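# Push utility cart through door and park in yellow bay

## Task

Move the utility cart from this room through the self-closing door and leave it parked in the yellow taped bay in the other room, with each of its four wheels fully inside the tape and none resting on the tape itself. The case of copy paper must sit in the cart's top tray without any part of it overhanging the tray's edges. The door must be closed when you finish. Either robot or both may be used. The task fails if any robot tips over or is left leaning.

## Robot and tools

ROBOTS. Two identical Hello Robot Stretch 4 units, r1 and r2. Each has an omni-wheel base, a lift sliding on a mast, a telescoping arm reaching forward, a wrist (yaw, pitch, roll) and a two-finger gripper. Height is about 1.6 m; the base rim lies within 0.23 m of the base origin. Hard contact between the robots fails the task: once two bases touch, even millimetres more of driving presses hard, and closing one gripper on the other robot's fingers also counts. Nothing in the state reports robot-robot contact; only images, lidar_m and wrist_depth_mm reveal relative positions, since each robot reports in its own frames. Identical base commands can differ by up to about 3 cm per metre of travel, which matters when both hold one load.

FRAMES. Base frame: origin on the floor below the base centre, x forward, y left, z up, metres. hand_pose is in this frame (a point between the open fingertips; may be slightly wrong). Odometry frame: the base frame as it was at scene start. base_odometry counts wheel turns only, so slip shows as travel; heading in rad, -3.142 to 3.142, positive left.

move. Sends one action, returns in about 0.5 s while the robots keep going. Always pass blocking: false (true or missing is refused). Arguments: r1 and r2, one object per robot, each optional; cameras, a list of names (r1_head_camera, r1_head_left_camera, r1_head_right_camera, r1_wrist_camera, same for r2, or all; [] for none). Inside a robot object:
- base: a relative offset from where that base last reported itself (or from where it is now if still moving). translate_m: metres, forward positive, -2 to 2. strafe_m: metres sideways, left positive, -2 to 2. rotate_rad: radians in place, counter-clockwise positive, -3.2 to 3.2. Use one key, except translate_m plus strafe_m together, which drives a straight diagonal with no turning.
- joints: absolute targets by name. lift_m 0 to 1.2 m; arm_m 0 to 0.55 m (extension); wrist_yaw_rad -1.134 to 4.276 (0 forward, positive left, 3.14 folded back, above 3.4 the arm may obstruct); wrist_pitch_rad -1.117 to 4.259 (0 level, 1.57 pointing down); wrist_roll_rad -1.117 to 4.259 (0 fingers level, positive clockwise viewed from behind); gripper_m -0.038 to 0.141 m fingertip gap (reading may be off by up to 0.015; -0.02 or less makes the fingers press each other). Done tolerance is ±0.004 for lengths, ±0.02 rad for wrist angles. Out-of-range targets are clipped and reported.
- pace: slow, default, fast or max. Base tops 0.1/0.3/0.4/0.6 m/s and 1/2/3/4 rad/s; lift 0.15/0.3/0.4/0.5 m/s; arm 0.1/0.4/0.6/0.7 m/s; wrist always 1.82 rad/s. With the lift above 0.2 the base is slowed, down to 0.3 m/s and 1 rad/s at 1.2.
- speeds: per-joint top speed in place of pace (not gripper_m).
- contact_limits: 0 (lightest) to 1 for arm_m, lift_m, translate_m, strafe_m, rotate_rad, given beside that same command; default 0.5. The arm still needs a firm push (15-40 N) to stop even at 0; for a softer press use 0 and aim 1-3 mm beyond contact. A base limit persists until the next action naming base. When lifting a load keep lift_m limit at least 0.15 for 1 kg, 0.3 for 2 kg.
- end_of_arm: "enable_torque" alone, to re-power a wrist or gripper motor that shut off.
A new move replaces only the targets it names; other motions continue. No action may run over 15 s; moves time out at 14 s. A move with no action returns full state, scene number and images.

wait(seconds 0 to 10, cameras): lets time pass; returns early once any running move has come to rest. wait(0) shows progress in the "earlier move" line.
stop(cameras): brakes everything of yours and returns at rest; also re-brakes slack wheels. Braking needs room.
zoom_image(camera, region [x0,y0,x1,y1] pixels, top-left origin, at most 504 by 504): enlarges part of that camera's newest image.
finished_scene(scene): ends the current scene irreversibly; the state must hold the goal without the robots.

RESULTS. "move" lists robots that got motion; "as last shown" marks an uncommanded robot whose statuses read "not commanded". base_status and joint_status: moving, done (wheels turned the commanded amount, slip included), off_target (resting away from target), or stops: contact_stop (held back, goes slack), time_out (target dropped), limit_stop_at_own_body, limit_stop_at_tilt (lean over 6 degrees; lift, arm, wheels slack), torque_fault (motor limp until enable_torque). An uncommanded stop or refused call cancels the rest of that reply's move, wait and finished_scene calls. on_its_own reports unrequested behaviour; "held at" is a target, not a reading. lidar_m: 12 distances in metres, 30-degree sectors, first straight ahead then counter-clockwise (4th left, 7th behind, 10th right); "-" means nothing or closer than 0.25 m; sees from 0.15 m up, misses glass and thin legs. wrist_depth_mm: 7x7 grid, 100-2000 mm, "-" unknown or under ~200 mm. base_tilt in degrees (forward, right positive, about 3 degrees bias). turned_by_wheels vs turned_by_imu differing over ~0.1 rad in one move means a bump or slip. motor_effort in percent (peak in brackets; wheels positive turn right); servo_current in mA for wrist and gripper.

GRIPPING. Command a gap more than 0.015 below the object's width; lower squeezes harder and draws it in. For a bar or handle close to -0.02 or below. A gripper_m reading does not prove a grasp; a rise in gripper servo_current after closing to 0.015 or more does. Open before turning base or wrist when fingers straddle a thin rim.

AVOID. Self-contact: gripper over the base with lift below ~0.2 (0.45 pointing down); wrist tilted up with roll; yaw plus pitch below about -1.1; folded wrist with tilt or roll. Tipping: over 1 kg held with arm_m above 0.2 while driving, turning or stopping, especially fast; strong pushes with a high gripper. Do not let things fall, slam the door, or strike fixed or heavy objects.

Each tool is called after "Emit:" as name(argument=value, ...), one argument or row to a line, values as JSON.

## Session

Emit:
move(
  blocking=false,
)

Scene clock: 0.00 s.
r1.base_odometry: x=+0.000 y=+0.000 heading=+0.000
r1.turned_by_wheels: +0.000
r1.turned_by_imu: +0.000
r1.base_tilt: forward=-1.6 right=+1.3
r1.lidar_m: 1.92 2.25 3.81 1.93 0.97 0.84 0.83 0.93 0.77 0.76 0.93 1.59
r1.base_status: not commanded
r1.joint_positions: lift_m=+0.127 arm_m=+0.000 wrist_yaw_rad=+3.089 wrist_pitch_rad=+0.002 wrist_roll_rad=+0.000 gripper_m=+0.056
r1.joint_status: not commanded
r1.measured_speeds: all 0
r1.motor_effort: lift_m=+20 arm_m=-4 wheel_0=+0 wheel_1=+1 wheel_2=+1
r1.servo_current: wrist_yaw_rad=39 wrist_pitch_rad=46 wrist_roll_rad=65 gripper_m=39
r1.hand_pose: x=-0.1125 y=+0.1024 z=+0.3046 quat_wxyz=(+0.026, -0.001, +0.000, +1.000) (m; r1's base frame)
r1.wrist_depth_mm: 137 138 - - - - - / 113 139 - - - - - / 117 140 224 - - - - / 137 161 - - - - - / - - - - - - - / - - 191 - 187 - - / 842 759 750 788 788 732 768
r2.base_odometry: x=+0.000 y=+0.000 heading=+0.000
r2.turned_by_wheels: +0.000
r2.turned_by_imu: +0.000
r2.base_tilt: forward=-0.6 right=+0.1
r2.lidar_m: 2.02 1.45 1.40 1.49 2.01 2.22 2.34 3.17 1.60 3.62 2.59 2.46
r2.base_status: not commanded
r2.joint_positions: lift_m=+0.295 arm_m=+0.000 wrist_yaw_rad=+3.133 wrist_pitch_rad=+0.002 wrist_roll_rad=+0.000 gripper_m=+0.056
r2.joint_status: not commanded
r2.measured_speeds: all 0
r2.motor_effort: lift_m=+18 arm_m=-4 wheel_0=+0 wheel_1=-1 wheel_2=+0
r2.servo_current: wrist_yaw_rad=46 wrist_pitch_rad=39 wrist_roll_rad=46 gripper_m=59
r2.hand_pose: x=-0.1167 y=+0.0898 z=+0.4727 quat_wxyz=(+0.004, -0.001, +0.000, +1.000) (m; r2's base frame)
r2.wrist_depth_mm: - 140 - - - - - / - 126 150 - - - - / - 130 185 - - - - / 144 143 272 - - - - / 229 - - - - - - / 226 1576 196 1576 190 1618 1464 / 226 1060 1138 - - 1025 1060
pictures: r1_head_camera, r1_head_left_camera, r1_head_right_camera, r1_wrist_camera, r2_head_camera, r2_head_left_camera, r2_head_right_camera, r2_wrist_camera
Images, in order (width x height): r1_head_camera 420x560, r1_head_left_camera 420x672, r1_head_right_camera 420x672, r1_wrist_camera 616x392, r2_head_camera 420x560, r2_head_left_camera 420x672, r2_head_right_camera 420x672, r2_wrist_camera 616x392.

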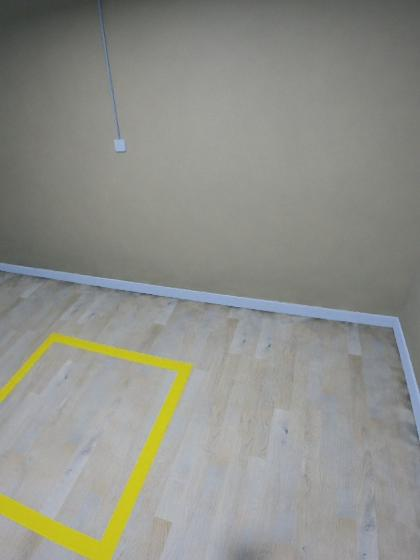

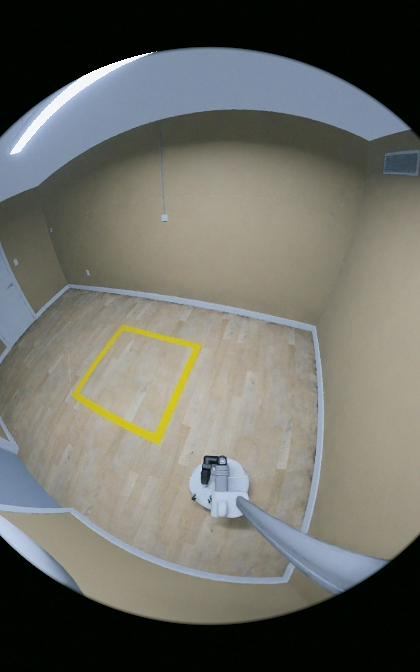

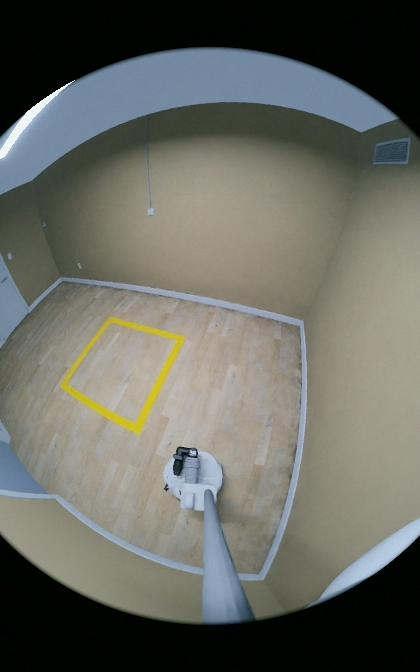

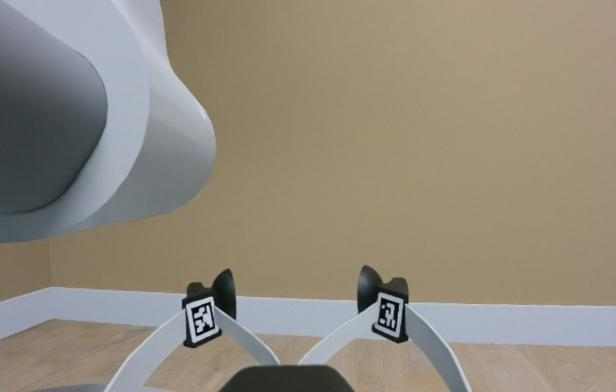

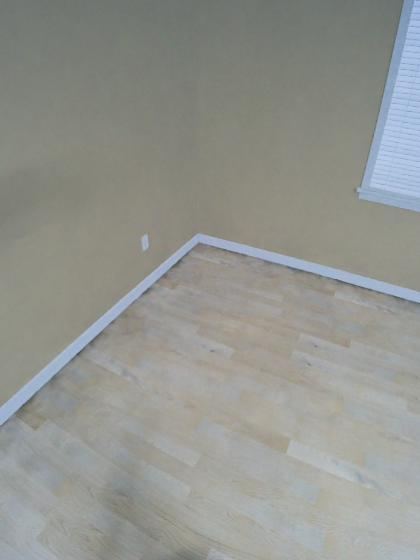

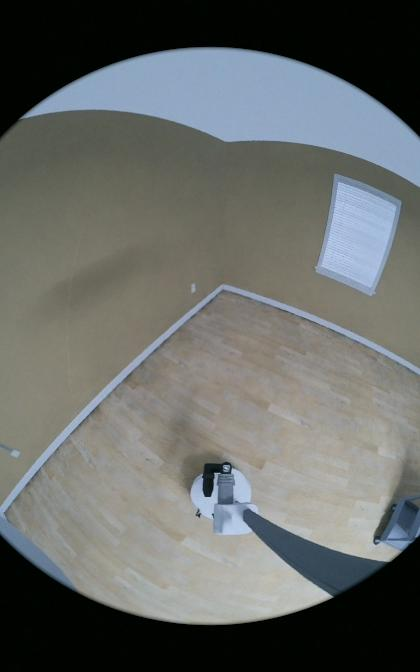

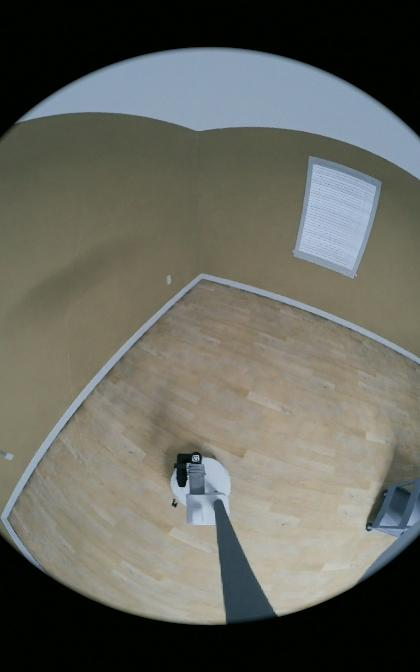

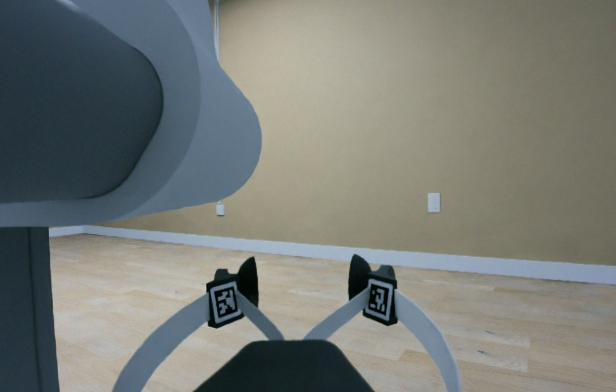

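Emit:
move(
  blocking=false,
  r1={"base":{"rotate_rad":1.3}},
  r2={"base":{"rotate_rad":-1.9}},
)

Emit:
wait(
  seconds=2,
  cameras=["r1_head_camera","r1_head_left_camera","r2_head_camera","r2_head_left_camera","r2_head_right_camera"],
)

Scene clock: 3.87 s.
move: r1 moving; r2 moving
r1.base_odometry: x=+0.000 y=+0.000 heading=+0.252
r1.turned_by_wheels: +0.252
r1.turned_by_imu: +0.252
r1.base_tilt: forward=-1.6 right=+1.2
r1.lidar_m: 1.98 2.71 3.66 1.25 0.89 0.80 0.87 0.80 0.77 0.82 1.11 1.92
r1.base_status: rotate_rad moving
r1.joint_positions: lift_m=+0.127 arm_m=+0.000 wrist_yaw_rad=+3.089 wrist_pitch_rad=+0.002 wrist_roll_rad=+0.000 gripper_m=+0.056
r1.joint_status: not commanded
r1.measured_speeds: translate_m=-0.001 strafe_m=-0.001 rotate_rad=+0.980 lift_m=+0.000 arm_m=+0.000 wrist_yaw_rad=+0.000 wrist_pitch_rad=+0.000 wrist_roll_rad=+0.000
r1.motor_effort: lift_m=+20(20) arm_m=-4(4) wheel_0=-8(9) wheel_1=-6(9) wheel_2=-7(7)
r1.servo_current: wrist_yaw_rad=59(59) wrist_pitch_rad=39(46) wrist_roll_rad=46(59) gripper_m=39(39)
r1.hand_pose: x=-0.1125 y=+0.1024 z=+0.3046 quat_wxyz=(+0.026, -0.001, +0.000, +1.000)
r1.wrist_depth_mm: 136 138 - - - - - / 113 139 - - - - - / 114 139 226 - - - - / 137 162 - - - - - / - - - - - - - / - 1060 190 - 187 - - / 778 750 750 798 750 699 732
r2.base_odometry: x=+0.000 y=+0.000 heading=-0.252
r2.turned_by_wheels: -0.252
r2.turned_by_imu: -0.244
r2.base_tilt: forward=-0.7 right=+0.1
r2.lidar_m: 2.52 1.62 1.40 1.40 1.67 2.23 2.24 2.64 1.59 1.63 2.93 2.49
r2.base_status: rotate_rad moving
r2.joint_positions: lift_m=+0.295 arm_m=+0.000 wrist_yaw_rad=+3.133 wrist_pitch_rad=+0.002 wrist_roll_rad=+0.000 gripper_m=+0.056
r2.joint_status: not commanded
r2.measured_speeds: translate_m=+0.000 strafe_m=+0.000 rotate_rad=-0.974 lift_m=+0.000 arm_m=+0.000 wrist_yaw_rad=+0.000 wrist_pitch_rad=+0.000 wrist_roll_rad=+0.000
r2.motor_effort: lift_m=+18(18) arm_m=-4(4) wheel_0=+8(9) wheel_1=+8(10) wheel_2=+9(11)
r2.servo_current: wrist_yaw_rad=33(52) wrist_pitch_rad=39(46) wrist_roll_rad=52(52) gripper_m=39(59)
r2.hand_pose: x=-0.1167 y=+0.0898 z=+0.4727 quat_wxyz=(+0.004, -0.001, +0.000, +1.000)
r2.wrist_depth_mm: - 141 - - - - - / - 127 150 - - - - / - 130 184 - - - - / 144 143 272 - - - - / 229 - - - - - - / 227 1576 196 1576 190 1661 1464 / 226 1060 1138 - - 1060 1060
pictures: none

Scene clock: 5.27 s.
earlier move: r1 done; r2 moving
r1.base_odometry: x=+0.000 y=+0.000 heading=+1.300
r1.turned_by_wheels: +1.048
r1.turned_by_imu: +1.053
r1.base_tilt: forward=-1.6 right=+1.3
r1.lidar_m: 3.79 1.23 0.89 0.83 0.88 0.82 0.77 0.81 1.10 1.93 2.00 2.67
r1.base_status: done
r1.joint_positions: lift_m=+0.127 arm_m=+0.000 wrist_yaw_rad=+3.089 wrist_pitch_rad=+0.002 wrist_roll_rad=+0.000 gripper_m=+0.056
r1.joint_status: not commanded
r1.measured_speeds: all 0
r1.motor_effort: lift_m=+20(20) arm_m=-4(4) wheel_0=-4(10) wheel_1=-1(9) wheel_2=-1(8)
r1.servo_current: wrist_yaw_rad=52(65) wrist_pitch_rad=46(52) wrist_roll_rad=59(65) gripper_m=39(46)
r1.hand_pose: x=-0.1125 y=+0.1024 z=+0.3046 quat_wxyz=(+0.026, -0.001, +0.000, +1.000)
r1.wrist_depth_mm: 136 138 - - - - - / 113 139 - - - - - / 118 140 229 - - - - / 137 162 - - - - - / - - - - - - - / - - 191 - 187 - - / 788 707 750 143 778 768 809
r2.base_odometry: x=+0.000 y=+0.000 heading=-1.897
r2.turned_by_wheels: -1.645
r2.turned_by_imu: -1.601
r2.base_tilt: forward=-0.6 right=+0.0
r2.lidar_m: 1.63 3.02 2.48 2.51 1.71 1.39 1.41 1.59 2.24 2.23 2.51 1.73
r2.base_status: rotate_rad moving
r2.joint_positions: lift_m=+0.295 arm_m=+0.000 wrist_yaw_rad=+3.133 wrist_pitch_rad=+0.002 wrist_roll_rad=+0.000 gripper_m=+0.056
r2.joint_status: not commanded
r2.measured_speeds: translate_m=+0.000 strafe_m=+0.000 rotate_rad=-0.123 lift_m=+0.000 arm_m=+0.000 wrist_yaw_rad=+0.000 wrist_pitch_rad=+0.000 wrist_roll_rad=+0.000
r2.motor_effort: lift_m=+18(18) arm_m=-4(4) wheel_0=+4(11) wheel_1=+1(11) wheel_2=+4(11)
r2.servo_current: wrist_yaw_rad=39(59) wrist_pitch_rad=46(46) wrist_roll_rad=39(52) gripper_m=46(59)
r2.hand_pose: x=-0.1167 y=+0.0898 z=+0.4727 quat_wxyz=(+0.004, -0.001, +0.000, +1.000)
r2.wrist_depth_mm: - 140 - - - - - / - 126 141 - - - - / - 129 185 - - - - / 144 143 207 - - - - / 220 - - - - - - / 227 1430 193 171 190 - - / 226 1078 1138 - - 1042 1060
wait: 1.40 of 2 s (r1 has come to rest)
Images, in order (width x height): r1_head_camera 420x560, r1_head_left_camera 420x672, r2_head_camera 420x560, r2_head_left_camera 420x672, r2_head_right_camera 420x672.

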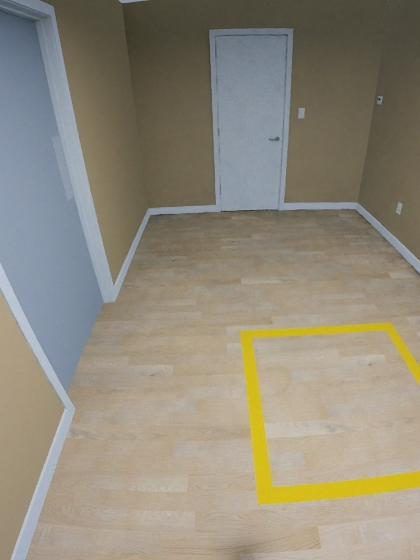

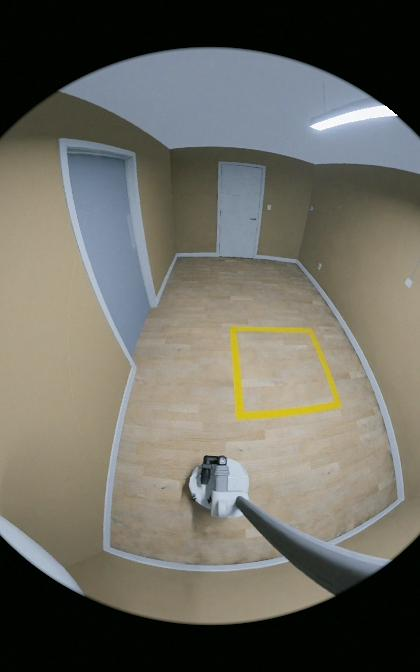

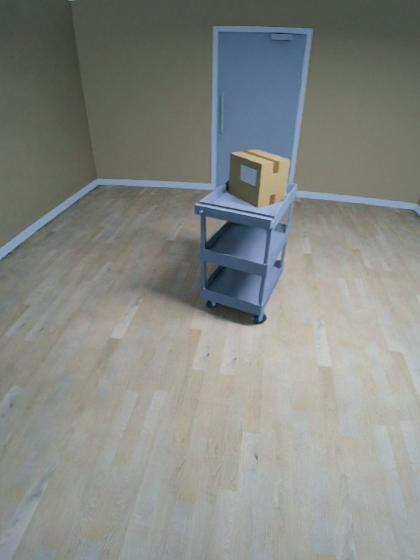

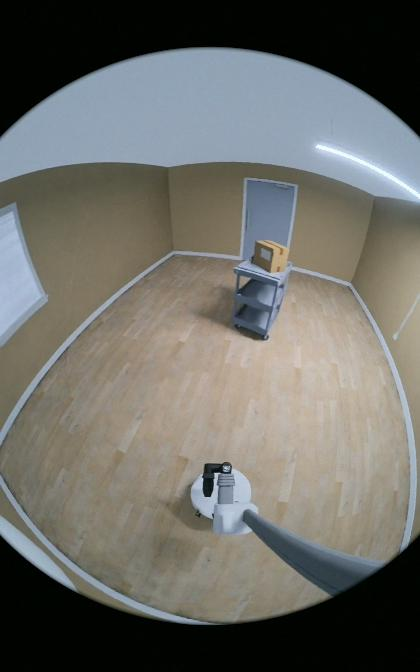

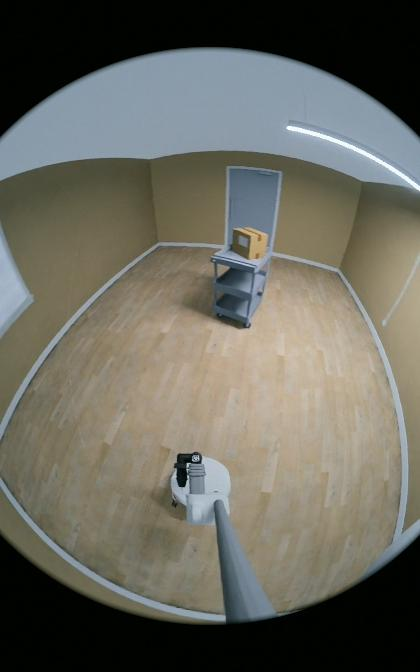

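Emit:
zoom_image(
  camera="r2_head_camera",
  region=[170, 10, 340, 340],
)

Emit:
zoom_image(
  camera="r1_head_camera",
  region=[0, 0, 300, 400],
)

Scaled by 1.527 from the camera's image (finer frame: 1200x1600).

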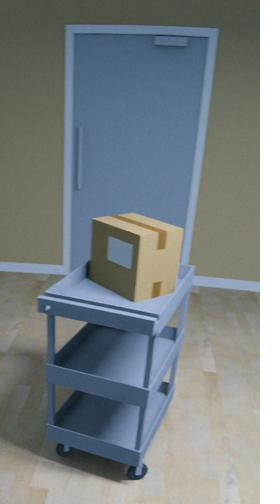

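Scaled by 1.260 from the camera's image (finer frame: 600x800).

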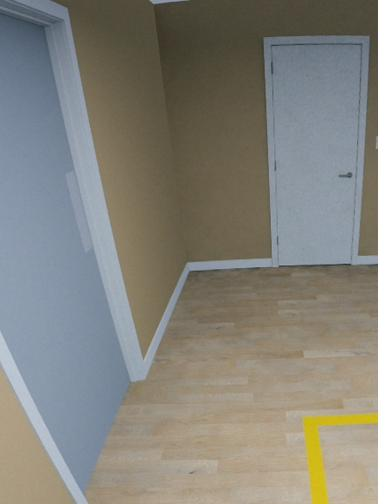

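Emit:
move(
  blocking=false,
  r1={"base":{"translate_m":1.45},"pace":"fast"},
  r2={"base":{"translate_m":0.55},"joints":{"lift_m":0.75,"wrist_yaw_rad":0.0,"gripper_m":0.1},"pace":"fast"},
)

Emit:
wait(
  seconds=3,
)

Emit:
wait(
  seconds=3,
  cameras=["r1_head_camera","r2_head_camera","r2_wrist_camera","r1_head_left_camera"],
)

Scene clock: 55.67 s.
earlier move: r2 done
move: r1 moving; r2 moving
r1.base_odometry: x=+0.013 y=+0.048 heading=+1.300
r1.turned_by_wheels: +0.000
r1.turned_by_imu: +0.000
r1.base_tilt: forward=-1.6 right=+1.3
r1.lidar_m: 3.80 1.26 0.88 0.84 0.87 0.87 0.81 0.87 1.19 1.92 1.98 2.66
r1.base_status: translate_m moving
r1.joint_positions: lift_m=+0.127 arm_m=+0.000 wrist_yaw_rad=+3.089 wrist_pitch_rad=+0.002 wrist_roll_rad=+0.000 gripper_m=+0.056
r1.joint_status: not commanded
r1.measured_speeds: translate_m=+0.194 strafe_m=+0.000 rotate_rad=-0.006 lift_m=+0.000 arm_m=+0.000 wrist_yaw_rad=+0.000 wrist_pitch_rad=+0.000 wrist_roll_rad=+0.000
r1.motor_effort: lift_m=+20(20) arm_m=-4(4) wheel_0=+8(11) wheel_1=+4(9) wheel_2=-12(12)
r1.servo_current: wrist_yaw_rad=46(52) wrist_pitch_rad=46(46) wrist_roll_rad=59(65) gripper_m=39(46)
r1.hand_pose: x=-0.1125 y=+0.1024 z=+0.3046 quat_wxyz=(+0.026, -0.001, +0.000, +1.000)
r1.wrist_depth_mm: - 137 - - - - - / - 138 - - - - - / 110 137 204 - - - - / 124 139 236 - - - - / - - - - - - - / - - 190 - 187 - - / 788 750 750 788 809 778 809
r2.base_odometry: x=-0.016 y=-0.047 heading=-1.899
r2.turned_by_wheels: -0.002
r2.turned_by_imu: -0.002
r2.base_tilt: forward=-0.6 right=+0.1
r2.lidar_m: 1.56 3.03 2.48 2.47 1.78 1.47 1.47 1.63 2.24 2.23 2.52 1.70
r2.base_status: translate_m moving
r2.joint_positions: lift_m=+0.358 arm_m=+0.000 wrist_yaw_rad=+2.523 wrist_pitch_rad=+0.002 wrist_roll_rad=+0.000 gripper_m=+0.075
r2.joint_status: lift_m moving; wrist_yaw_rad moving; gripper_m moving
r2.measured_speeds: translate_m=+0.195 strafe_m=+0.002 rotate_rad=-0.003 lift_m=+0.243 arm_m=+0.000 wrist_yaw_rad=-1.733 wrist_pitch_rad=+0.000 wrist_roll_rad=+0.000
r2.motor_effort: lift_m=+23(24) arm_m=-4(4) wheel_0=+11(12) wheel_1=+8(10) wheel_2=-15(15)
r2.servo_current: wrist_yaw_rad=91(143) wrist_pitch_rad=39(46) wrist_roll_rad=52(59) gripper_m=78(85)
r2.hand_pose: x=-0.0133 y=+0.2385 z=+0.5357 quat_wxyz=(+0.304, -0.001, +0.000, +0.953)
r2.wrist_depth_mm: - - - - - - - / - - - - - - - / - - - - - - - / - - - - - - - / - - - - - - - / - - 190 167 190 1618 1576 / 1229 1160 1281 - 1229 1138 1160
pictures: none

Scene clock: 57.83 s.
earlier move: r1 moving; r2 done
r1.base_odometry: x=+0.232 y=+0.836 heading=+1.300
r1.turned_by_wheels: +0.000
r1.turned_by_imu: +0.001
r1.base_tilt: forward=-1.6 right=+1.3
r1.lidar_m: 3.05 1.43 0.99 0.86 0.91 1.23 1.63 1.70 2.00 1.91 1.96 2.63
r1.base_status: translate_m moving
r1.joint_positions: lift_m=+0.127 arm_m=+0.000 wrist_yaw_rad=+3.089 wrist_pitch_rad=+0.002 wrist_roll_rad=+0.000 gripper_m=+0.056
r1.joint_status: not commanded
r1.measured_speeds: translate_m=+0.399 strafe_m=-0.001 rotate_rad=-0.002 lift_m=+0.000 arm_m=+0.000 wrist_yaw_rad=+0.000 wrist_pitch_rad=+0.000 wrist_roll_rad=+0.000
r1.motor_effort: lift_m=+20(20) arm_m=-4(4) wheel_0=+3(11) wheel_1=+4(9) wheel_2=-6(13)
r1.servo_current: wrist_yaw_rad=46(72) wrist_pitch_rad=46(52) wrist_roll_rad=65(65) gripper_m=46(52)
r1.hand_pose: x=-0.1125 y=+0.1024 z=+0.3046 quat_wxyz=(+0.026, -0.001, +0.000, +1.000)
r1.wrist_depth_mm: - 137 - - - - - / - 137 - - - - - / 110 138 205 - - - - / 125 139 237 - - - - / - - - - - - - / 1182 1182 193 1205 187 1138 1025 / 842 750 750 809 788 768 809
r2.base_odometry: x=-0.177 y=-0.521 heading=-1.898
r2.turned_by_wheels: +0.000
r2.turned_by_imu: +0.001
r2.base_tilt: forward=-0.7 right=+0.0
r2.lidar_m: 1.09 2.88 2.38 2.38 2.31 1.97 1.95 2.21 2.34 2.34 2.64 1.06
r2.base_status: done
r2.joint_positions: lift_m=+0.750 arm_m=+0.000 wrist_yaw_rad=+0.003 wrist_pitch_rad=+0.002 wrist_roll_rad=+0.000 gripper_m=+0.100
r2.joint_status: all done
r2.measured_speeds: all 0
r2.motor_effort: lift_m=+21(27) arm_m=-4(4) wheel_0=+3(12) wheel_1=+3(10) wheel_2=-1(16)
r2.servo_current: wrist_yaw_rad=52(156) wrist_pitch_rad=46(46) wrist_roll_rad=46(59) gripper_m=46(85)
r2.hand_pose: x=+0.4596 y=-0.0866 z=+0.9275 quat_wxyz=(+1.000, +0.000, +0.001, +0.001)
r2.wrist_depth_mm: - - - - - - - / - - - - - - - / - - - - - - - / - - - - 1160 - - / - - - - 917 - - / - - 196 - 187 - - / - 1983 - - - - 1921
wait: 2.17 of 3 s (r2 has come to rest)
pictures: none

Scene clock: 60.17 s.
earlier move: r1 done
r1.base_odometry: x=+0.388 y=+1.397 heading=+1.300
r1.turned_by_wheels: +0.000
r1.turned_by_imu: +0.001
r1.base_tilt: forward=-1.6 right=+1.3
r1.lidar_m: 2.46 1.30 1.02 0.96 0.94 1.22 2.20 2.31 2.00 1.88 1.96 2.59
r1.base_status: done
r1.joint_positions: lift_m=+0.127 arm_m=+0.000 wrist_yaw_rad=+3.089 wrist_pitch_rad=+0.002 wrist_roll_rad=+0.000 gripper_m=+0.056
r1.joint_status: not commanded
r1.measured_speeds: all 0
r1.motor_effort: lift_m=+20(20) arm_m=-4(4) wheel_0=+1(11) wheel_1=+0(9) wheel_2=+2(13)
r1.servo_current: wrist_yaw_rad=46(72) wrist_pitch_rad=39(52) wrist_roll_rad=26(65) gripper_m=39(52)
r1.hand_pose: x=-0.1125 y=+0.1024 z=+0.3046 quat_wxyz=(+0.026, -0.001, +0.000, +1.000)
r1.wrist_depth_mm: 136 139 - - - - - / 113 139 - - - - - / 117 140 274 - - - - / 137 162 - - - - - / 1921 - - - - - - / 1182 1229 194 1229 187 1182 960 / 798 707 750 798 788 788 831
r2.base_odometry: x=-0.177 y=-0.521 heading=-1.898
r2.turned_by_wheels: +0.000
r2.turned_by_imu: +0.000
r2.base_tilt: forward=-0.7 right=+0.1
r2.lidar_m: 1.11 2.90 2.41 2.38 2.34 1.97 1.92 2.19 2.37 2.32 2.63 1.06
r2.base_status: done
r2.joint_positions: lift_m=+0.750 arm_m=+0.000 wrist_yaw_rad=+0.003 wrist_pitch_rad=+0.002 wrist_roll_rad=+0.000 gripper_m=+0.100
r2.joint_status: all done
r2.measured_speeds: all 0
r2.motor_effort: lift_m=+21(27) arm_m=-4(4) wheel_0=+3(12) wheel_1=+3(10) wheel_2=+0(16)
r2.servo_current: wrist_yaw_rad=39(156) wrist_pitch_rad=39(46) wrist_roll_rad=46(59) gripper_m=46(85)
r2.hand_pose: x=+0.4596 y=-0.0866 z=+0.9275 quat_wxyz=(+1.000, +0.000, +0.001, +0.001)
r2.wrist_depth_mm: - - - - - - - / - - - - - - - / - - - - - - - / - - - - 1182 - - / - - - - 917 - - / - - 195 - 187 - - / - 1921 - - - - 1921
wait: 2.33 of 3 s (r1 has come to rest)
pictures: r1_head_camera, r1_head_left_camera, r2_head_camera, r2_wrist_camera
Images, in order (width x height): r1_head_camera 420x560, r1_head_left_camera 420x672, r2_head_camera 420x560, r2_wrist_camera 616x392.

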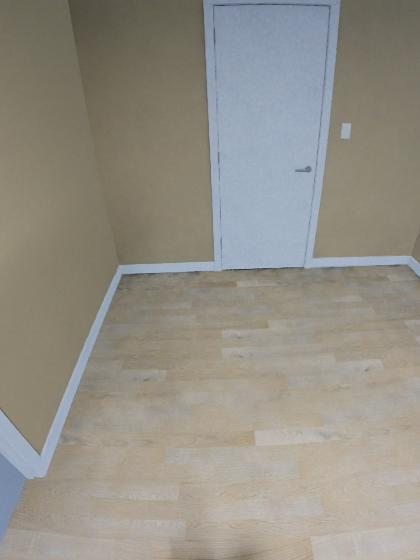

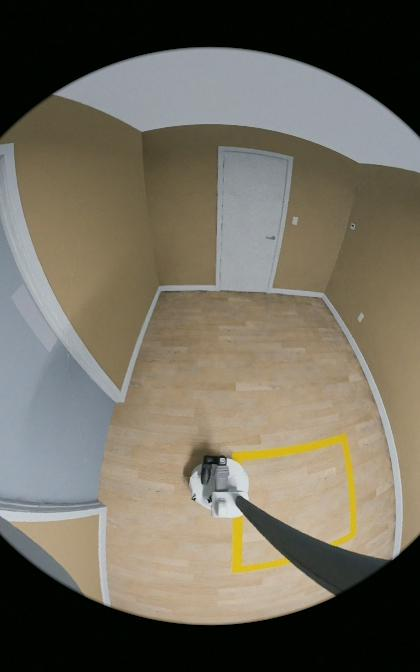

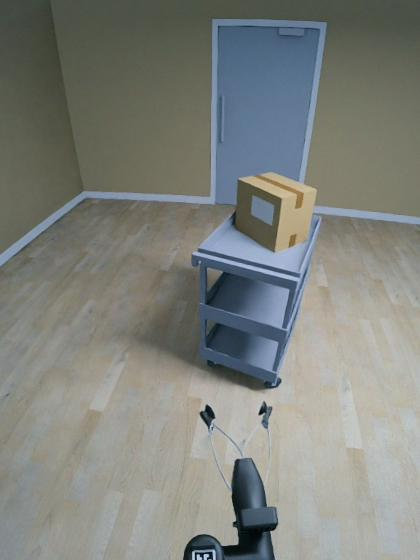

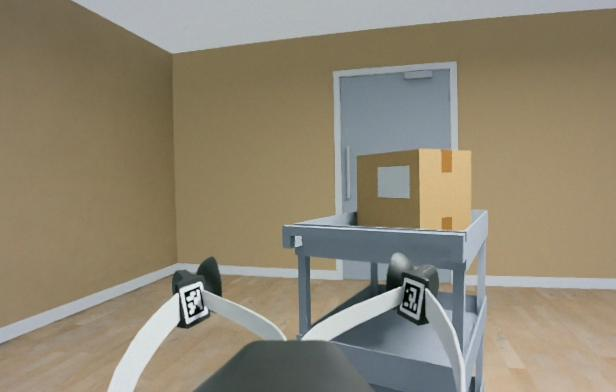

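Emit:
move(
  blocking=false,
  r1={"base":{"rotate_rad":1.6}},
)

Emit:
zoom_image(
  camera="r2_head_camera",
  region=[170, 150, 340, 400],
)

Emit:
wait(
  seconds=2,
  cameras=["r1_head_camera","r1_head_left_camera"],
)

Scene clock: 67.13 s.
move: r1 moving
r1.base_odometry: x=+0.388 y=+1.397 heading=+1.552
r1.turned_by_wheels: +0.252
r1.turned_by_imu: +0.252
r1.base_tilt: forward=-1.6 right=+1.3
r1.lidar_m: 1.94 1.11 0.94 0.95 1.02 1.71 2.21 2.26 1.92 1.90 2.16 2.49
r1.base_status: rotate_rad moving
r1.joint_positions: lift_m=+0.127 arm_m=+0.000 wrist_yaw_rad=+3.089 wrist_pitch_rad=+0.002 wrist_roll_rad=+0.000 gripper_m=+0.056
r1.joint_status: not commanded
r1.measured_speeds: translate_m=-0.001 strafe_m=-0.002 rotate_rad=+0.980 lift_m=+0.000 arm_m=+0.000 wrist_yaw_rad=+0.000 wrist_pitch_rad=+0.000 wrist_roll_rad=+0.000
r1.motor_effort: lift_m=+20(20) arm_m=-4(4) wheel_0=-8(9) wheel_1=-6(8) wheel_2=-8(8)
r1.servo_current: wrist_yaw_rad=39(65) wrist_pitch_rad=39(52) wrist_roll_rad=39(65) gripper_m=39(46)
r1.hand_pose: x=-0.1125 y=+0.1024 z=+0.3046 quat_wxyz=(+0.026, -0.001, +0.000, +1.000)
r1.wrist_depth_mm: 136 138 - - - - - / 113 139 - - - - - / 117 140 274 - - - - / 137 162 - - - - - / 1983 - - - - - - / 1182 1205 194 1205 187 1160 1118 / 854 750 189 809 778 788 809
r2: as last shown
r2.motor_effort: lift_m=+21(21) arm_m=-4(4) wheel_0=+3(4) wheel_1=+2(3) wheel_2=+0(1)
r2.servo_current: wrist_yaw_rad=46(59) wrist_pitch_rad=33(46) wrist_roll_rad=46(52) gripper_m=46(52)
pictures: none

Scaled by 2.016 from the camera's image (finer frame: 1200x1600).
This view is cut from an older image: the scene may have changed since it was taken.

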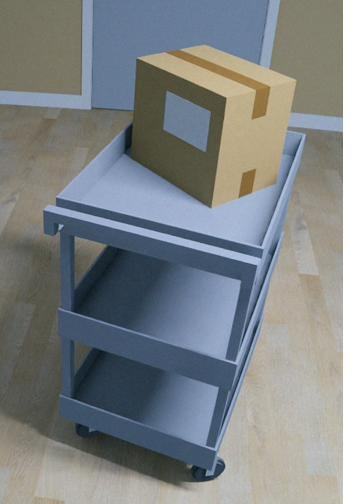

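Scene clock: 68.73 s.
earlier move: r1 done
r1.base_odometry: x=+0.388 y=+1.397 heading=+2.900
r1.turned_by_wheels: +1.348
r1.turned_by_imu: +1.355
r1.base_tilt: forward=-1.6 right=+1.3
r1.lidar_m: 0.96 0.95 1.26 2.22 2.29 1.97 1.88 2.00 2.57 2.51 1.30 1.03
r1.base_status: done
r1.joint_positions: lift_m=+0.127 arm_m=+0.000 wrist_yaw_rad=+3.089 wrist_pitch_rad=+0.002 wrist_roll_rad=+0.000 gripper_m=+0.056
r1.joint_status: not commanded
r1.measured_speeds: all 0
r1.motor_effort: lift_m=+20(20) arm_m=-4(4) wheel_0=-3(10) wheel_1=+0(9) wheel_2=-1(8)
r1.servo_current: wrist_yaw_rad=52(72) wrist_pitch_rad=46(52) wrist_roll_rad=52(65) gripper_m=46(52)
r1.hand_pose: x=-0.1125 y=+0.1024 z=+0.3046 quat_wxyz=(+0.026, -0.001, +0.000, +1.000)
r1.wrist_depth_mm: 136 139 - - - - - / 113 139 - - - - - / 117 139 271 - - - - / 137 162 - - - - - / 1618 - 1863 - - - - / 1205 1205 192 1205 187 1160 1229 / 854 741 750 788 788 768 759
r2.base_odometry: x=-0.177 y=-0.521 heading=-1.898
r2.turned_by_wheels: +0.000
r2.turned_by_imu: +0.000
r2.base_tilt: forward=-0.7 right=+0.1
r2.lidar_m: 1.12 2.91 2.39 2.38 2.35 1.96 1.94 2.19 2.36 2.32 2.65 1.08
r2.base_status: not commanded
r2.joint_positions: lift_m=+0.750 arm_m=+0.000 wrist_yaw_rad=+0.003 wrist_pitch_rad=+0.002 wrist_roll_rad=+0.000 gripper_m=+0.100
r2.joint_status: not commanded
r2.measured_speeds: all 0
r2.motor_effort: lift_m=+21(21) arm_m=-4(4) wheel_0=+3(4) wheel_1=+3(3) wheel_2=+0(1)
r2.servo_current: wrist_yaw_rad=39(59) wrist_pitch_rad=39(46) wrist_roll_rad=46(59) gripper_m=52(59)
r2.hand_pose: x=+0.4596 y=-0.0866 z=+0.9275 quat_wxyz=(+1.000, +0.000, +0.001, +0.001)
r2.wrist_depth_mm: - - - - - - - / - - - - - - - / - - - - - - - / - - - - 1160 - - / - - - - 917 - - / - - 196 - 186 - - / - 1921 - - - - 1983
wait: 1.60 of 2 s (r1 has come to rest)
Images, in order (width x height): r1_head_camera 420x560, r1_head_left_camera 420x672.

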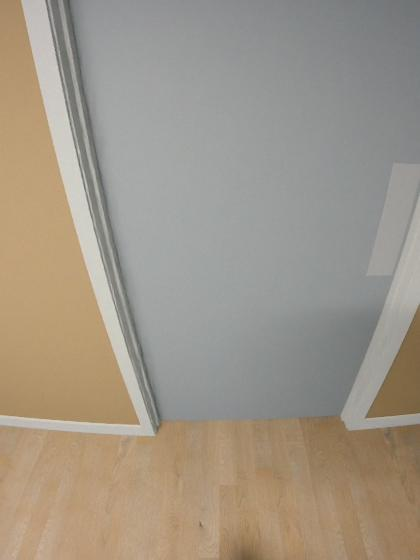

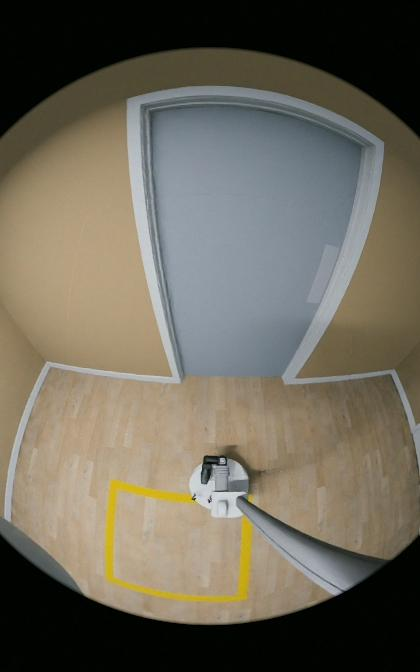

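Emit:
move(
  blocking=false,
  r1={"base":{"strafe_m":-0.36}},
  r2={"base":{"translate_m":0.33,"strafe_m":0.147},"joints":{"wrist_roll_rad":1.571,"gripper_m":0.12}},
)

Emit:
wait(
  seconds=2,
)

Emit:
move(
  blocking=false,
  r1={"base":{"translate_m":1.1},"contact_limits":{"translate_m":1.0}},
  r2={"base":{"rotate_rad":-0.366}},
)

Emit:
wait(
  seconds=2,
  cameras=["r1_head_camera","r1_head_left_camera","r2_head_camera","r2_wrist_camera"],
)

Scene clock: 95.33 s.
move: r1 moving; r2 moving
r1.base_odometry: x=+0.397 y=+1.432 heading=+2.900
r1.turned_by_wheels: +0.000
r1.turned_by_imu: +0.000
r1.base_tilt: forward=-1.6 right=+1.3
r1.lidar_m: 0.95 0.97 1.27 2.24 2.34 1.99 1.88 1.99 2.54 2.47 1.31 1.01
r1.base_status: strafe_m moving
r1.joint_positions: lift_m=+0.127 arm_m=+0.000 wrist_yaw_rad=+3.089 wrist_pitch_rad=+0.002 wrist_roll_rad=+0.000 gripper_m=+0.056
r1.joint_status: not commanded
r1.measured_speeds: translate_m=+0.000 strafe_m=-0.142 rotate_rad=+0.002 lift_m=+0.000 arm_m=+0.000 wrist_yaw_rad=+0.000 wrist_pitch_rad=+0.000 wrist_roll_rad=+0.000
r1.motor_effort: lift_m=+20(20) arm_m=-4(4) wheel_0=+9(10) wheel_1=-7(10) wheel_2=+0(1)
r1.servo_current: wrist_yaw_rad=52(59) wrist_pitch_rad=46(52) wrist_roll_rad=59(59) gripper_m=39(46)
r1.hand_pose: x=-0.1125 y=+0.1024 z=+0.3046 quat_wxyz=(+0.026, -0.001, +0.000, +1.000)
r1.wrist_depth_mm: 136 138 - - - - - / 113 140 - - - - - / 117 139 272 - - - - / 137 161 - - - - - / 1708 - 1921 - - - - / 1182 1182 194 1205 187 1160 1229 / 842 750 750 798 788 778 809
r2.base_odometry: x=-0.174 y=-0.555 heading=-1.898
r2.turned_by_wheels: +0.000
r2.turned_by_imu: +0.001
r2.base_tilt: forward=-0.7 right=+0.1
r2.lidar_m: 1.08 2.89 2.36 2.35 2.37 1.96 1.96 2.22 2.37 2.35 2.67 1.05
r2.base_status: translate_m moving; strafe_m moving
r2.joint_positions: lift_m=+0.750 arm_m=+0.000 wrist_yaw_rad=+0.003 wrist_pitch_rad=+0.002 wrist_roll_rad=+0.589 gripper_m=+0.114
r2.joint_status: wrist_roll_rad moving; gripper_m moving
r2.measured_speeds: translate_m=+0.121 strafe_m=+0.054 rotate_rad=-0.001 lift_m=+0.000 arm_m=+0.000 wrist_yaw_rad=+0.000 wrist_pitch_rad=+0.000 wrist_roll_rad=+1.820
r2.motor_effort: lift_m=+21(21) arm_m=-4(4) wheel_0=+4(8) wheel_1=+11(11) wheel_2=-12(12)
r2.servo_current: wrist_yaw_rad=52(52) wrist_pitch_rad=39(46) wrist_roll_rad=72(104) gripper_m=72(78)
r2.hand_pose: x=+0.4596 y=-0.0866 z=+0.9275 quat_wxyz=(+0.957, +0.290, +0.001, +0.001)
r2.wrist_depth_mm: - - - - - - - / - - - - - - - / - - - - 1098 - - / - - - - 917 - - / - - - - - 1008 1808 / - - 200 - 190 - 1397 / - - - - - - -
pictures: none

Scene clock: 97.33 s.
earlier move: r1 moving; r2 moving
r1.base_odometry: x=+0.474 y=+1.747 heading=+2.900
r1.turned_by_wheels: +0.000
r1.turned_by_imu: -0.002
r1.base_tilt: forward=-1.6 right=+1.2
r1.lidar_m: 0.95 1.02 1.26 2.57 2.68 1.97 1.87 1.98 2.20 2.11 1.29 0.93
r1.base_status: strafe_m moving
r1.joint_positions: lift_m=+0.127 arm_m=+0.000 wrist_yaw_rad=+3.089 wrist_pitch_rad=+0.002 wrist_roll_rad=+0.000 gripper_m=+0.056
r1.joint_status: not commanded
r1.measured_speeds: all 0
r1.motor_effort: lift_m=+20(20) arm_m=-4(4) wheel_0=+1(10) wheel_1=+1(11) wheel_2=-1(1)
r1.servo_current: wrist_yaw_rad=46(65) wrist_pitch_rad=39(52) wrist_roll_rad=33(72) gripper_m=39(52)
r1.hand_pose: x=-0.1125 y=+0.1024 z=+0.3046 quat_wxyz=(+0.026, -0.001, +0.000, +1.000)
r1.wrist_depth_mm: 136 138 - - - - - / 113 139 - - - - - / 117 140 270 - - - - / 137 160 - - - - - / 1708 - 1863 - - - - / 1182 1205 194 1182 187 1138 1138 / 831 741 750 143 788 778 820
r2.base_odometry: x=-0.144 y=-0.880 heading=-1.898
r2.turned_by_wheels: +0.000
r2.turned_by_imu: +0.001
r2.base_tilt: forward=-0.7 right=+0.1
r2.lidar_m: 0.87 2.67 2.22 2.16 2.48 2.23 2.24 2.57 2.54 2.53 2.86 0.85
r2.base_status: translate_m moving; strafe_m moving
r2.joint_positions: lift_m=+0.750 arm_m=+0.000 wrist_yaw_rad=+0.003 wrist_pitch_rad=+0.002 wrist_roll_rad=+1.569 gripper_m=+0.120
r2.joint_status: all done
r2.measured_speeds: all 0
r2.motor_effort: lift_m=+21(21) arm_m=-4(4) wheel_0=+8(8) wheel_1=+1(12) wheel_2=-3(14)
r2.servo_current: wrist_yaw_rad=46(59) wrist_pitch_rad=39(46) wrist_roll_rad=39(104) gripper_m=52(78)
r2.hand_pose: x=+0.4596 y=-0.0866 z=+0.9275 quat_wxyz=(+0.708, +0.706, +0.002, +0.000)
r2.wrist_depth_mm: - - - 809 1160 - 580 / - - - 960 634 - 621 / - - - - - - 683 / - - - - - 1808 1255 / - - - - - 1756 1281 / - - 198 - 214 1618 1308 / - - - - - 1863 1308
wait: 2.00 s; no rest
pictures: none

Scene clock: 97.83 s.
earlier move: r1 done; r2 done
move: r1 moving; r2 moving
r1.base_odometry: x=+0.444 y=+1.754 heading=+2.900
r1.turned_by_wheels: +0.000
r1.turned_by_imu: +0.000
r1.base_tilt: forward=-1.6 right=+1.3
r1.lidar_m: 0.93 0.99 1.21 2.56 2.68 1.98 1.91 2.01 2.21 2.12 1.27 0.91
r1.base_status: translate_m moving
r1.joint_positions: lift_m=+0.127 arm_m=+0.000 wrist_yaw_rad=+3.089 wrist_pitch_rad=+0.002 wrist_roll_rad=+0.000 gripper_m=+0.056
r1.joint_status: not commanded
r1.measured_speeds: translate_m=+0.123 strafe_m=+0.001 rotate_rad=-0.003 lift_m=+0.000 arm_m=+0.000 wrist_yaw_rad=+0.000 wrist_pitch_rad=+0.000 wrist_roll_rad=+0.000
r1.motor_effort: lift_m=+20(20) arm_m=-4(4) wheel_0=+9(9) wheel_1=+5(8) wheel_2=-8(9)
r1.servo_current: wrist_yaw_rad=46(72) wrist_pitch_rad=39(52) wrist_roll_rad=46(52) gripper_m=33(46)
r1.contact_limits: translate_m 1
r1.hand_pose: x=-0.1125 y=+0.1024 z=+0.3046 quat_wxyz=(+0.026, -0.001, +0.000, +1.000)
r1.wrist_depth_mm: 136 138 - - - - - / 112 139 - - - - - / 116 139 270 - - - - / 137 159 - - - - - / 1708 1708 - - - - - / 1182 1205 194 1182 187 1160 1138 / 842 759 750 143 788 778 820
r2.base_odometry: x=-0.144 y=-0.880 heading=-2.140
r2.turned_by_wheels: -0.241
r2.turned_by_imu: -0.235
r2.base_tilt: forward=-0.7 right=+0.0
r2.lidar_m: 0.82 3.24 2.29 2.13 2.25 2.37 2.23 2.31 2.68 2.55 2.64 0.85
r2.base_status: rotate_rad moving
r2.joint_positions: lift_m=+0.750 arm_m=+0.000 wrist_yaw_rad=+0.003 wrist_pitch_rad=+0.002 wrist_roll_rad=+1.569 gripper_m=+0.120
r2.joint_status: not commanded
r2.measured_speeds: translate_m=-0.002 strafe_m=+0.000 rotate_rad=-0.742 lift_m=+0.000 arm_m=+0.000 wrist_yaw_rad=+0.000 wrist_pitch_rad=+0.000 wrist_roll_rad=+0.000
r2.motor_effort: lift_m=+21(21) arm_m=-4(4) wheel_0=+3(10) wheel_1=+6(11) wheel_2=+7(10)
r2.servo_current: wrist_yaw_rad=39(59) wrist_pitch_rad=39(46) wrist_roll_rad=59(59) gripper_m=46(52)
r2.hand_pose: x=+0.4596 y=-0.0866 z=+0.9275 quat_wxyz=(+0.708, +0.706, +0.002, +0.000)
r2.wrist_depth_mm: - - - - - 1863 1160 / - - - 946 627 - 621 / - - - 904 654 1160 647 / - - - 1042 1229 - 676 / - - - - - 723 1229 / - - 198 - 200 1661 1308 / - - - - - 1863 1308
pictures: none

Scene clock: 98.50 s.
earlier move: r1 moving; r2 done
r1.base_odometry: x=+0.309 y=+1.787 heading=+2.900
r1.turned_by_wheels: +0.000
r1.turned_by_imu: +0.000
r1.base_tilt: forward=-1.6 right=+1.3
r1.lidar_m: 0.79 0.83 1.03 2.57 2.67 2.14 2.04 2.14 2.24 2.14 1.08 0.78
r1.base_status: translate_m moving
r1.joint_positions: lift_m=+0.127 arm_m=+0.000 wrist_yaw_rad=+3.089 wrist_pitch_rad=+0.002 wrist_roll_rad=+0.000 gripper_m=+0.056
r1.joint_status: not commanded
r1.measured_speeds: translate_m=+0.288 strafe_m=+0.001 rotate_rad=+0.001 lift_m=+0.000 arm_m=+0.000 wrist_yaw_rad=+0.000 wrist_pitch_rad=+0.000 wrist_roll_rad=+0.000
r1.motor_effort: lift_m=+20(20) arm_m=-4(4) wheel_0=+8(9) wheel_1=+7(9) wheel_2=-9(10)
r1.servo_current: wrist_yaw_rad=46(72) wrist_pitch_rad=33(52) wrist_roll_rad=46(59) gripper_m=46(46)
r1.contact_limits: translate_m 1
r1.hand_pose: x=-0.1125 y=+0.1024 z=+0.3046 quat_wxyz=(+0.026, -0.001, +0.000, +1.000)
r1.wrist_depth_mm: - 138 - - - - - / 112 139 - - - - - / 116 139 267 - - - - / 137 157 - - - - - / 1983 - - - - - - / 1182 1205 194 1182 187 1160 1118 / 842 750 750 143 809 778 820
r2.base_odometry: x=-0.144 y=-0.880 heading=-2.263
r2.turned_by_wheels: -0.124
r2.turned_by_imu: -0.121
r2.base_tilt: forward=-0.6 right=+0.1
r2.lidar_m: 0.86 3.59 2.41 2.15 2.21 2.47 2.22 2.25 2.78 2.55 2.59 0.87
r2.base_status: done
r2.joint_positions: lift_m=+0.750 arm_m=+0.000 wrist_yaw_rad=+0.003 wrist_pitch_rad=+0.002 wrist_roll_rad=+1.569 gripper_m=+0.120
r2.joint_status: not commanded
r2.measured_speeds: all 0
r2.motor_effort: lift_m=+21(21) arm_m=-4(4) wheel_0=+3(10) wheel_1=+4(11) wheel_2=+3(10)
r2.servo_current: wrist_yaw_rad=52(59) wrist_pitch_rad=39(52) wrist_roll_rad=46(59) gripper_m=52(52)
r2.hand_pose: x=+0.4595 y=-0.0867 z=+0.9275 quat_wxyz=(+0.708, +0.706, +0.001, +0.000)
r2.wrist_depth_mm: - - - - - 1808 1255 / - - - - - 1863 1308 / - - - - - 1182 661 / - - - 917 - 1160 668 / - - - 1008 699 - 691 / - - 199 - 198 699 1255 / - - - - - 1863 1281
wait: 0.67 of 2 s (r2 has come to rest)
Images, in order (width x height): r1_head_camera 420x560, r1_head_left_camera 420x672, r2_head_camera 420x560, r2_wrist_camera 616x392.

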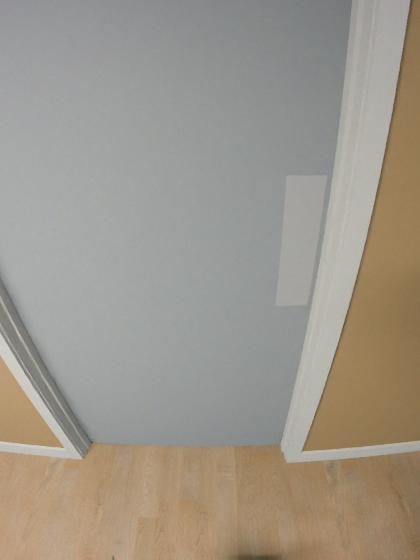

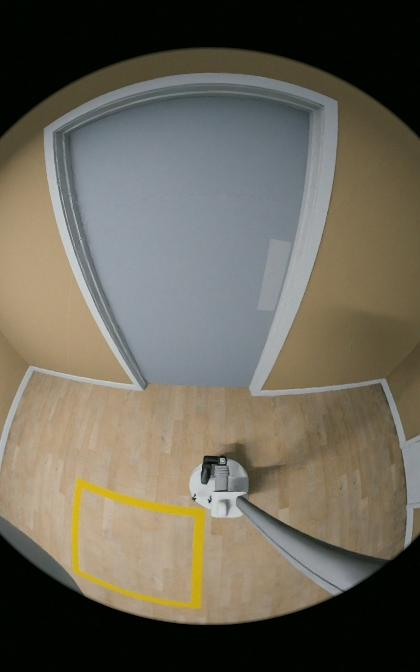

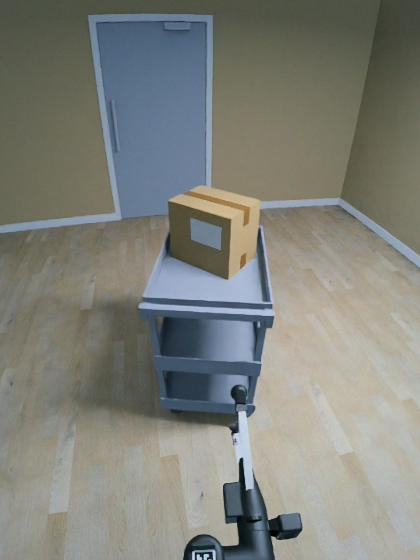

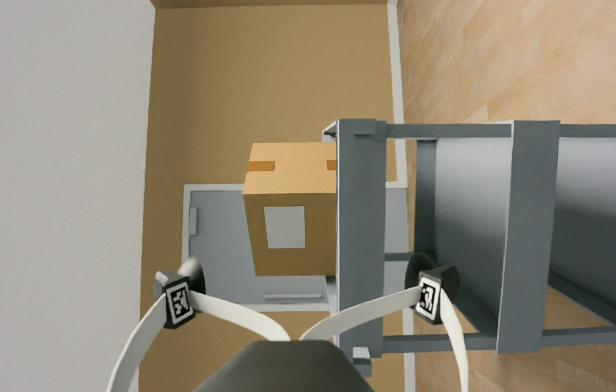

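Emit:
zoom_image(
  camera="r2_wrist_camera",
  region=[230, 100, 430, 392],
)

Emit:
wait(
  seconds=0.2,
  cameras=["r1_head_camera","r1_head_left_camera","r2_head_camera"],
)

Emit:
zoom_image(
  camera="r2_head_camera",
  region=[120, 170, 300, 420],
)

Scaled by 1.726.

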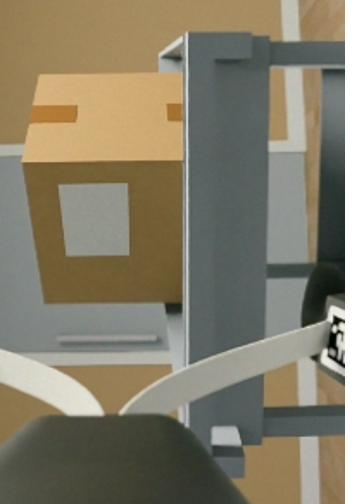

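Scene clock: 107.63 s.
earlier move: r1 done
r1.base_odometry: x=-0.593 y=+2.010 heading=+2.900
r1.turned_by_wheels: +0.000
r1.turned_by_imu: +0.012
r1.base_tilt: forward=-1.6 right=+1.2
r1.lidar_m: 0.25 0.25 0.25 0.33 2.73 3.09 3.00 3.09 0.25 0.28 2.21 0.28
r1.base_status: done
r1.joint_positions: lift_m=+0.127 arm_m=+0.000 wrist_yaw_rad=+3.099 wrist_pitch_rad=+0.002 wrist_roll_rad=+0.000 gripper_m=+0.056
r1.joint_status: not commanded
r1.measured_speeds: all 0
r1.motor_effort: lift_m=+19(20) arm_m=+8(8) wheel_0=+7(22) wheel_1=+11(18) wheel_2=-7(22)
r1.servo_current: wrist_yaw_rad=65(78) wrist_pitch_rad=52(52) wrist_roll_rad=52(72) gripper_m=33(46)
r1.contact_limits: translate_m 1
r1.hand_pose: x=-0.1138 y=+0.0997 z=+0.3047 quat_wxyz=(+0.021, -0.001, +0.000, +1.000)
r1.wrist_depth_mm: - 136 - - - - - / - 136 - - - - - / 107 136 185 - - - - / 123 137 277 - - - - / 1808 - - - - - - / 1205 1182 194 1205 187 1182 1138 / 854 741 768 809 809 778 820
r2.base_odometry: x=-0.144 y=-0.880 heading=-2.263
r2.turned_by_wheels: +0.000
r2.turned_by_imu: +0.001
r2.base_tilt: forward=-0.7 right=+0.1
r2.lidar_m: 0.84 3.62 2.43 2.18 2.17 2.49 2.24 2.25 2.79 2.54 2.56 0.86
r2.base_status: done
r2.joint_positions: lift_m=+0.750 arm_m=+0.000 wrist_yaw_rad=+0.003 wrist_pitch_rad=+0.002 wrist_roll_rad=+1.569 gripper_m=+0.120
r2.joint_status: not commanded
r2.measured_speeds: all 0
r2.motor_effort: lift_m=+21(21) arm_m=-4(4) wheel_0=+3(10) wheel_1=+4(11) wheel_2=+3(10)
r2.servo_current: wrist_yaw_rad=52(59) wrist_pitch_rad=46(52) wrist_roll_rad=52(65) gripper_m=52(59)
r2.hand_pose: x=+0.4595 y=-0.0867 z=+0.9275 quat_wxyz=(+0.708, +0.706, +0.001, +0.000)
r2.wrist_depth_mm: - - - - - 1863 1308 / - - - - - 1863 1308 / - - - - - 1160 661 / - - - 904 - 1160 668 / - - - 1042 683 - 683 / - - 198 - 198 699 1205 / - - - - - 1921 1308
wait: 0.00 of 0.2 s (r1 has come to rest)
Images, in order (width x height): r1_head_camera 420x560, r1_head_left_camera 420x672, r2_head_camera 420x560.

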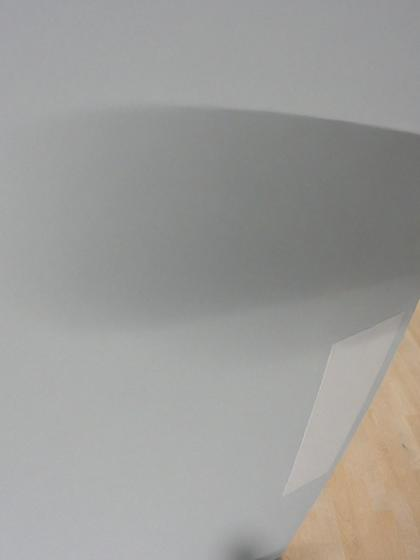

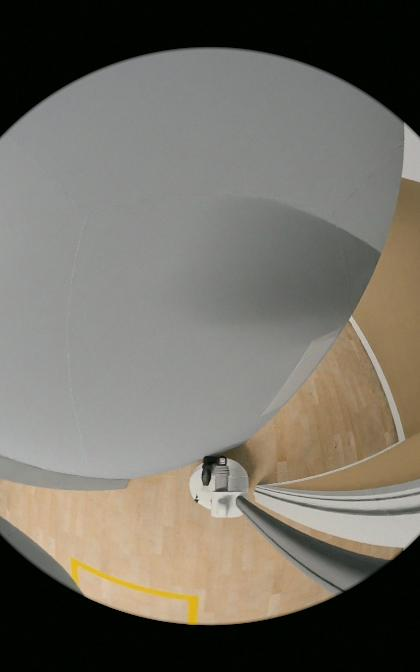

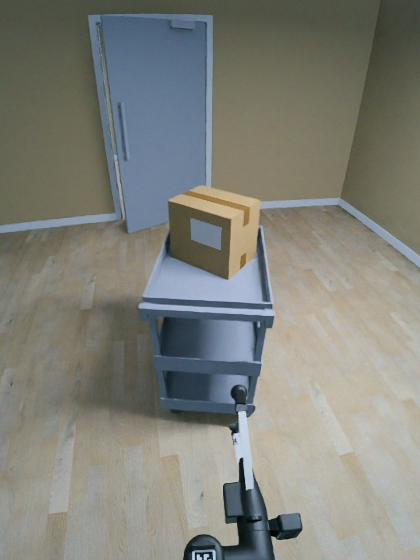

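Scaled by 2.016 from the camera's image (finer frame: 1200x1600).

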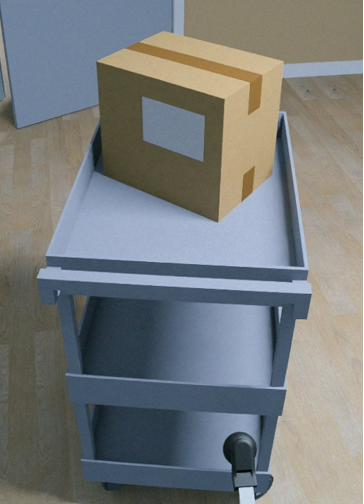

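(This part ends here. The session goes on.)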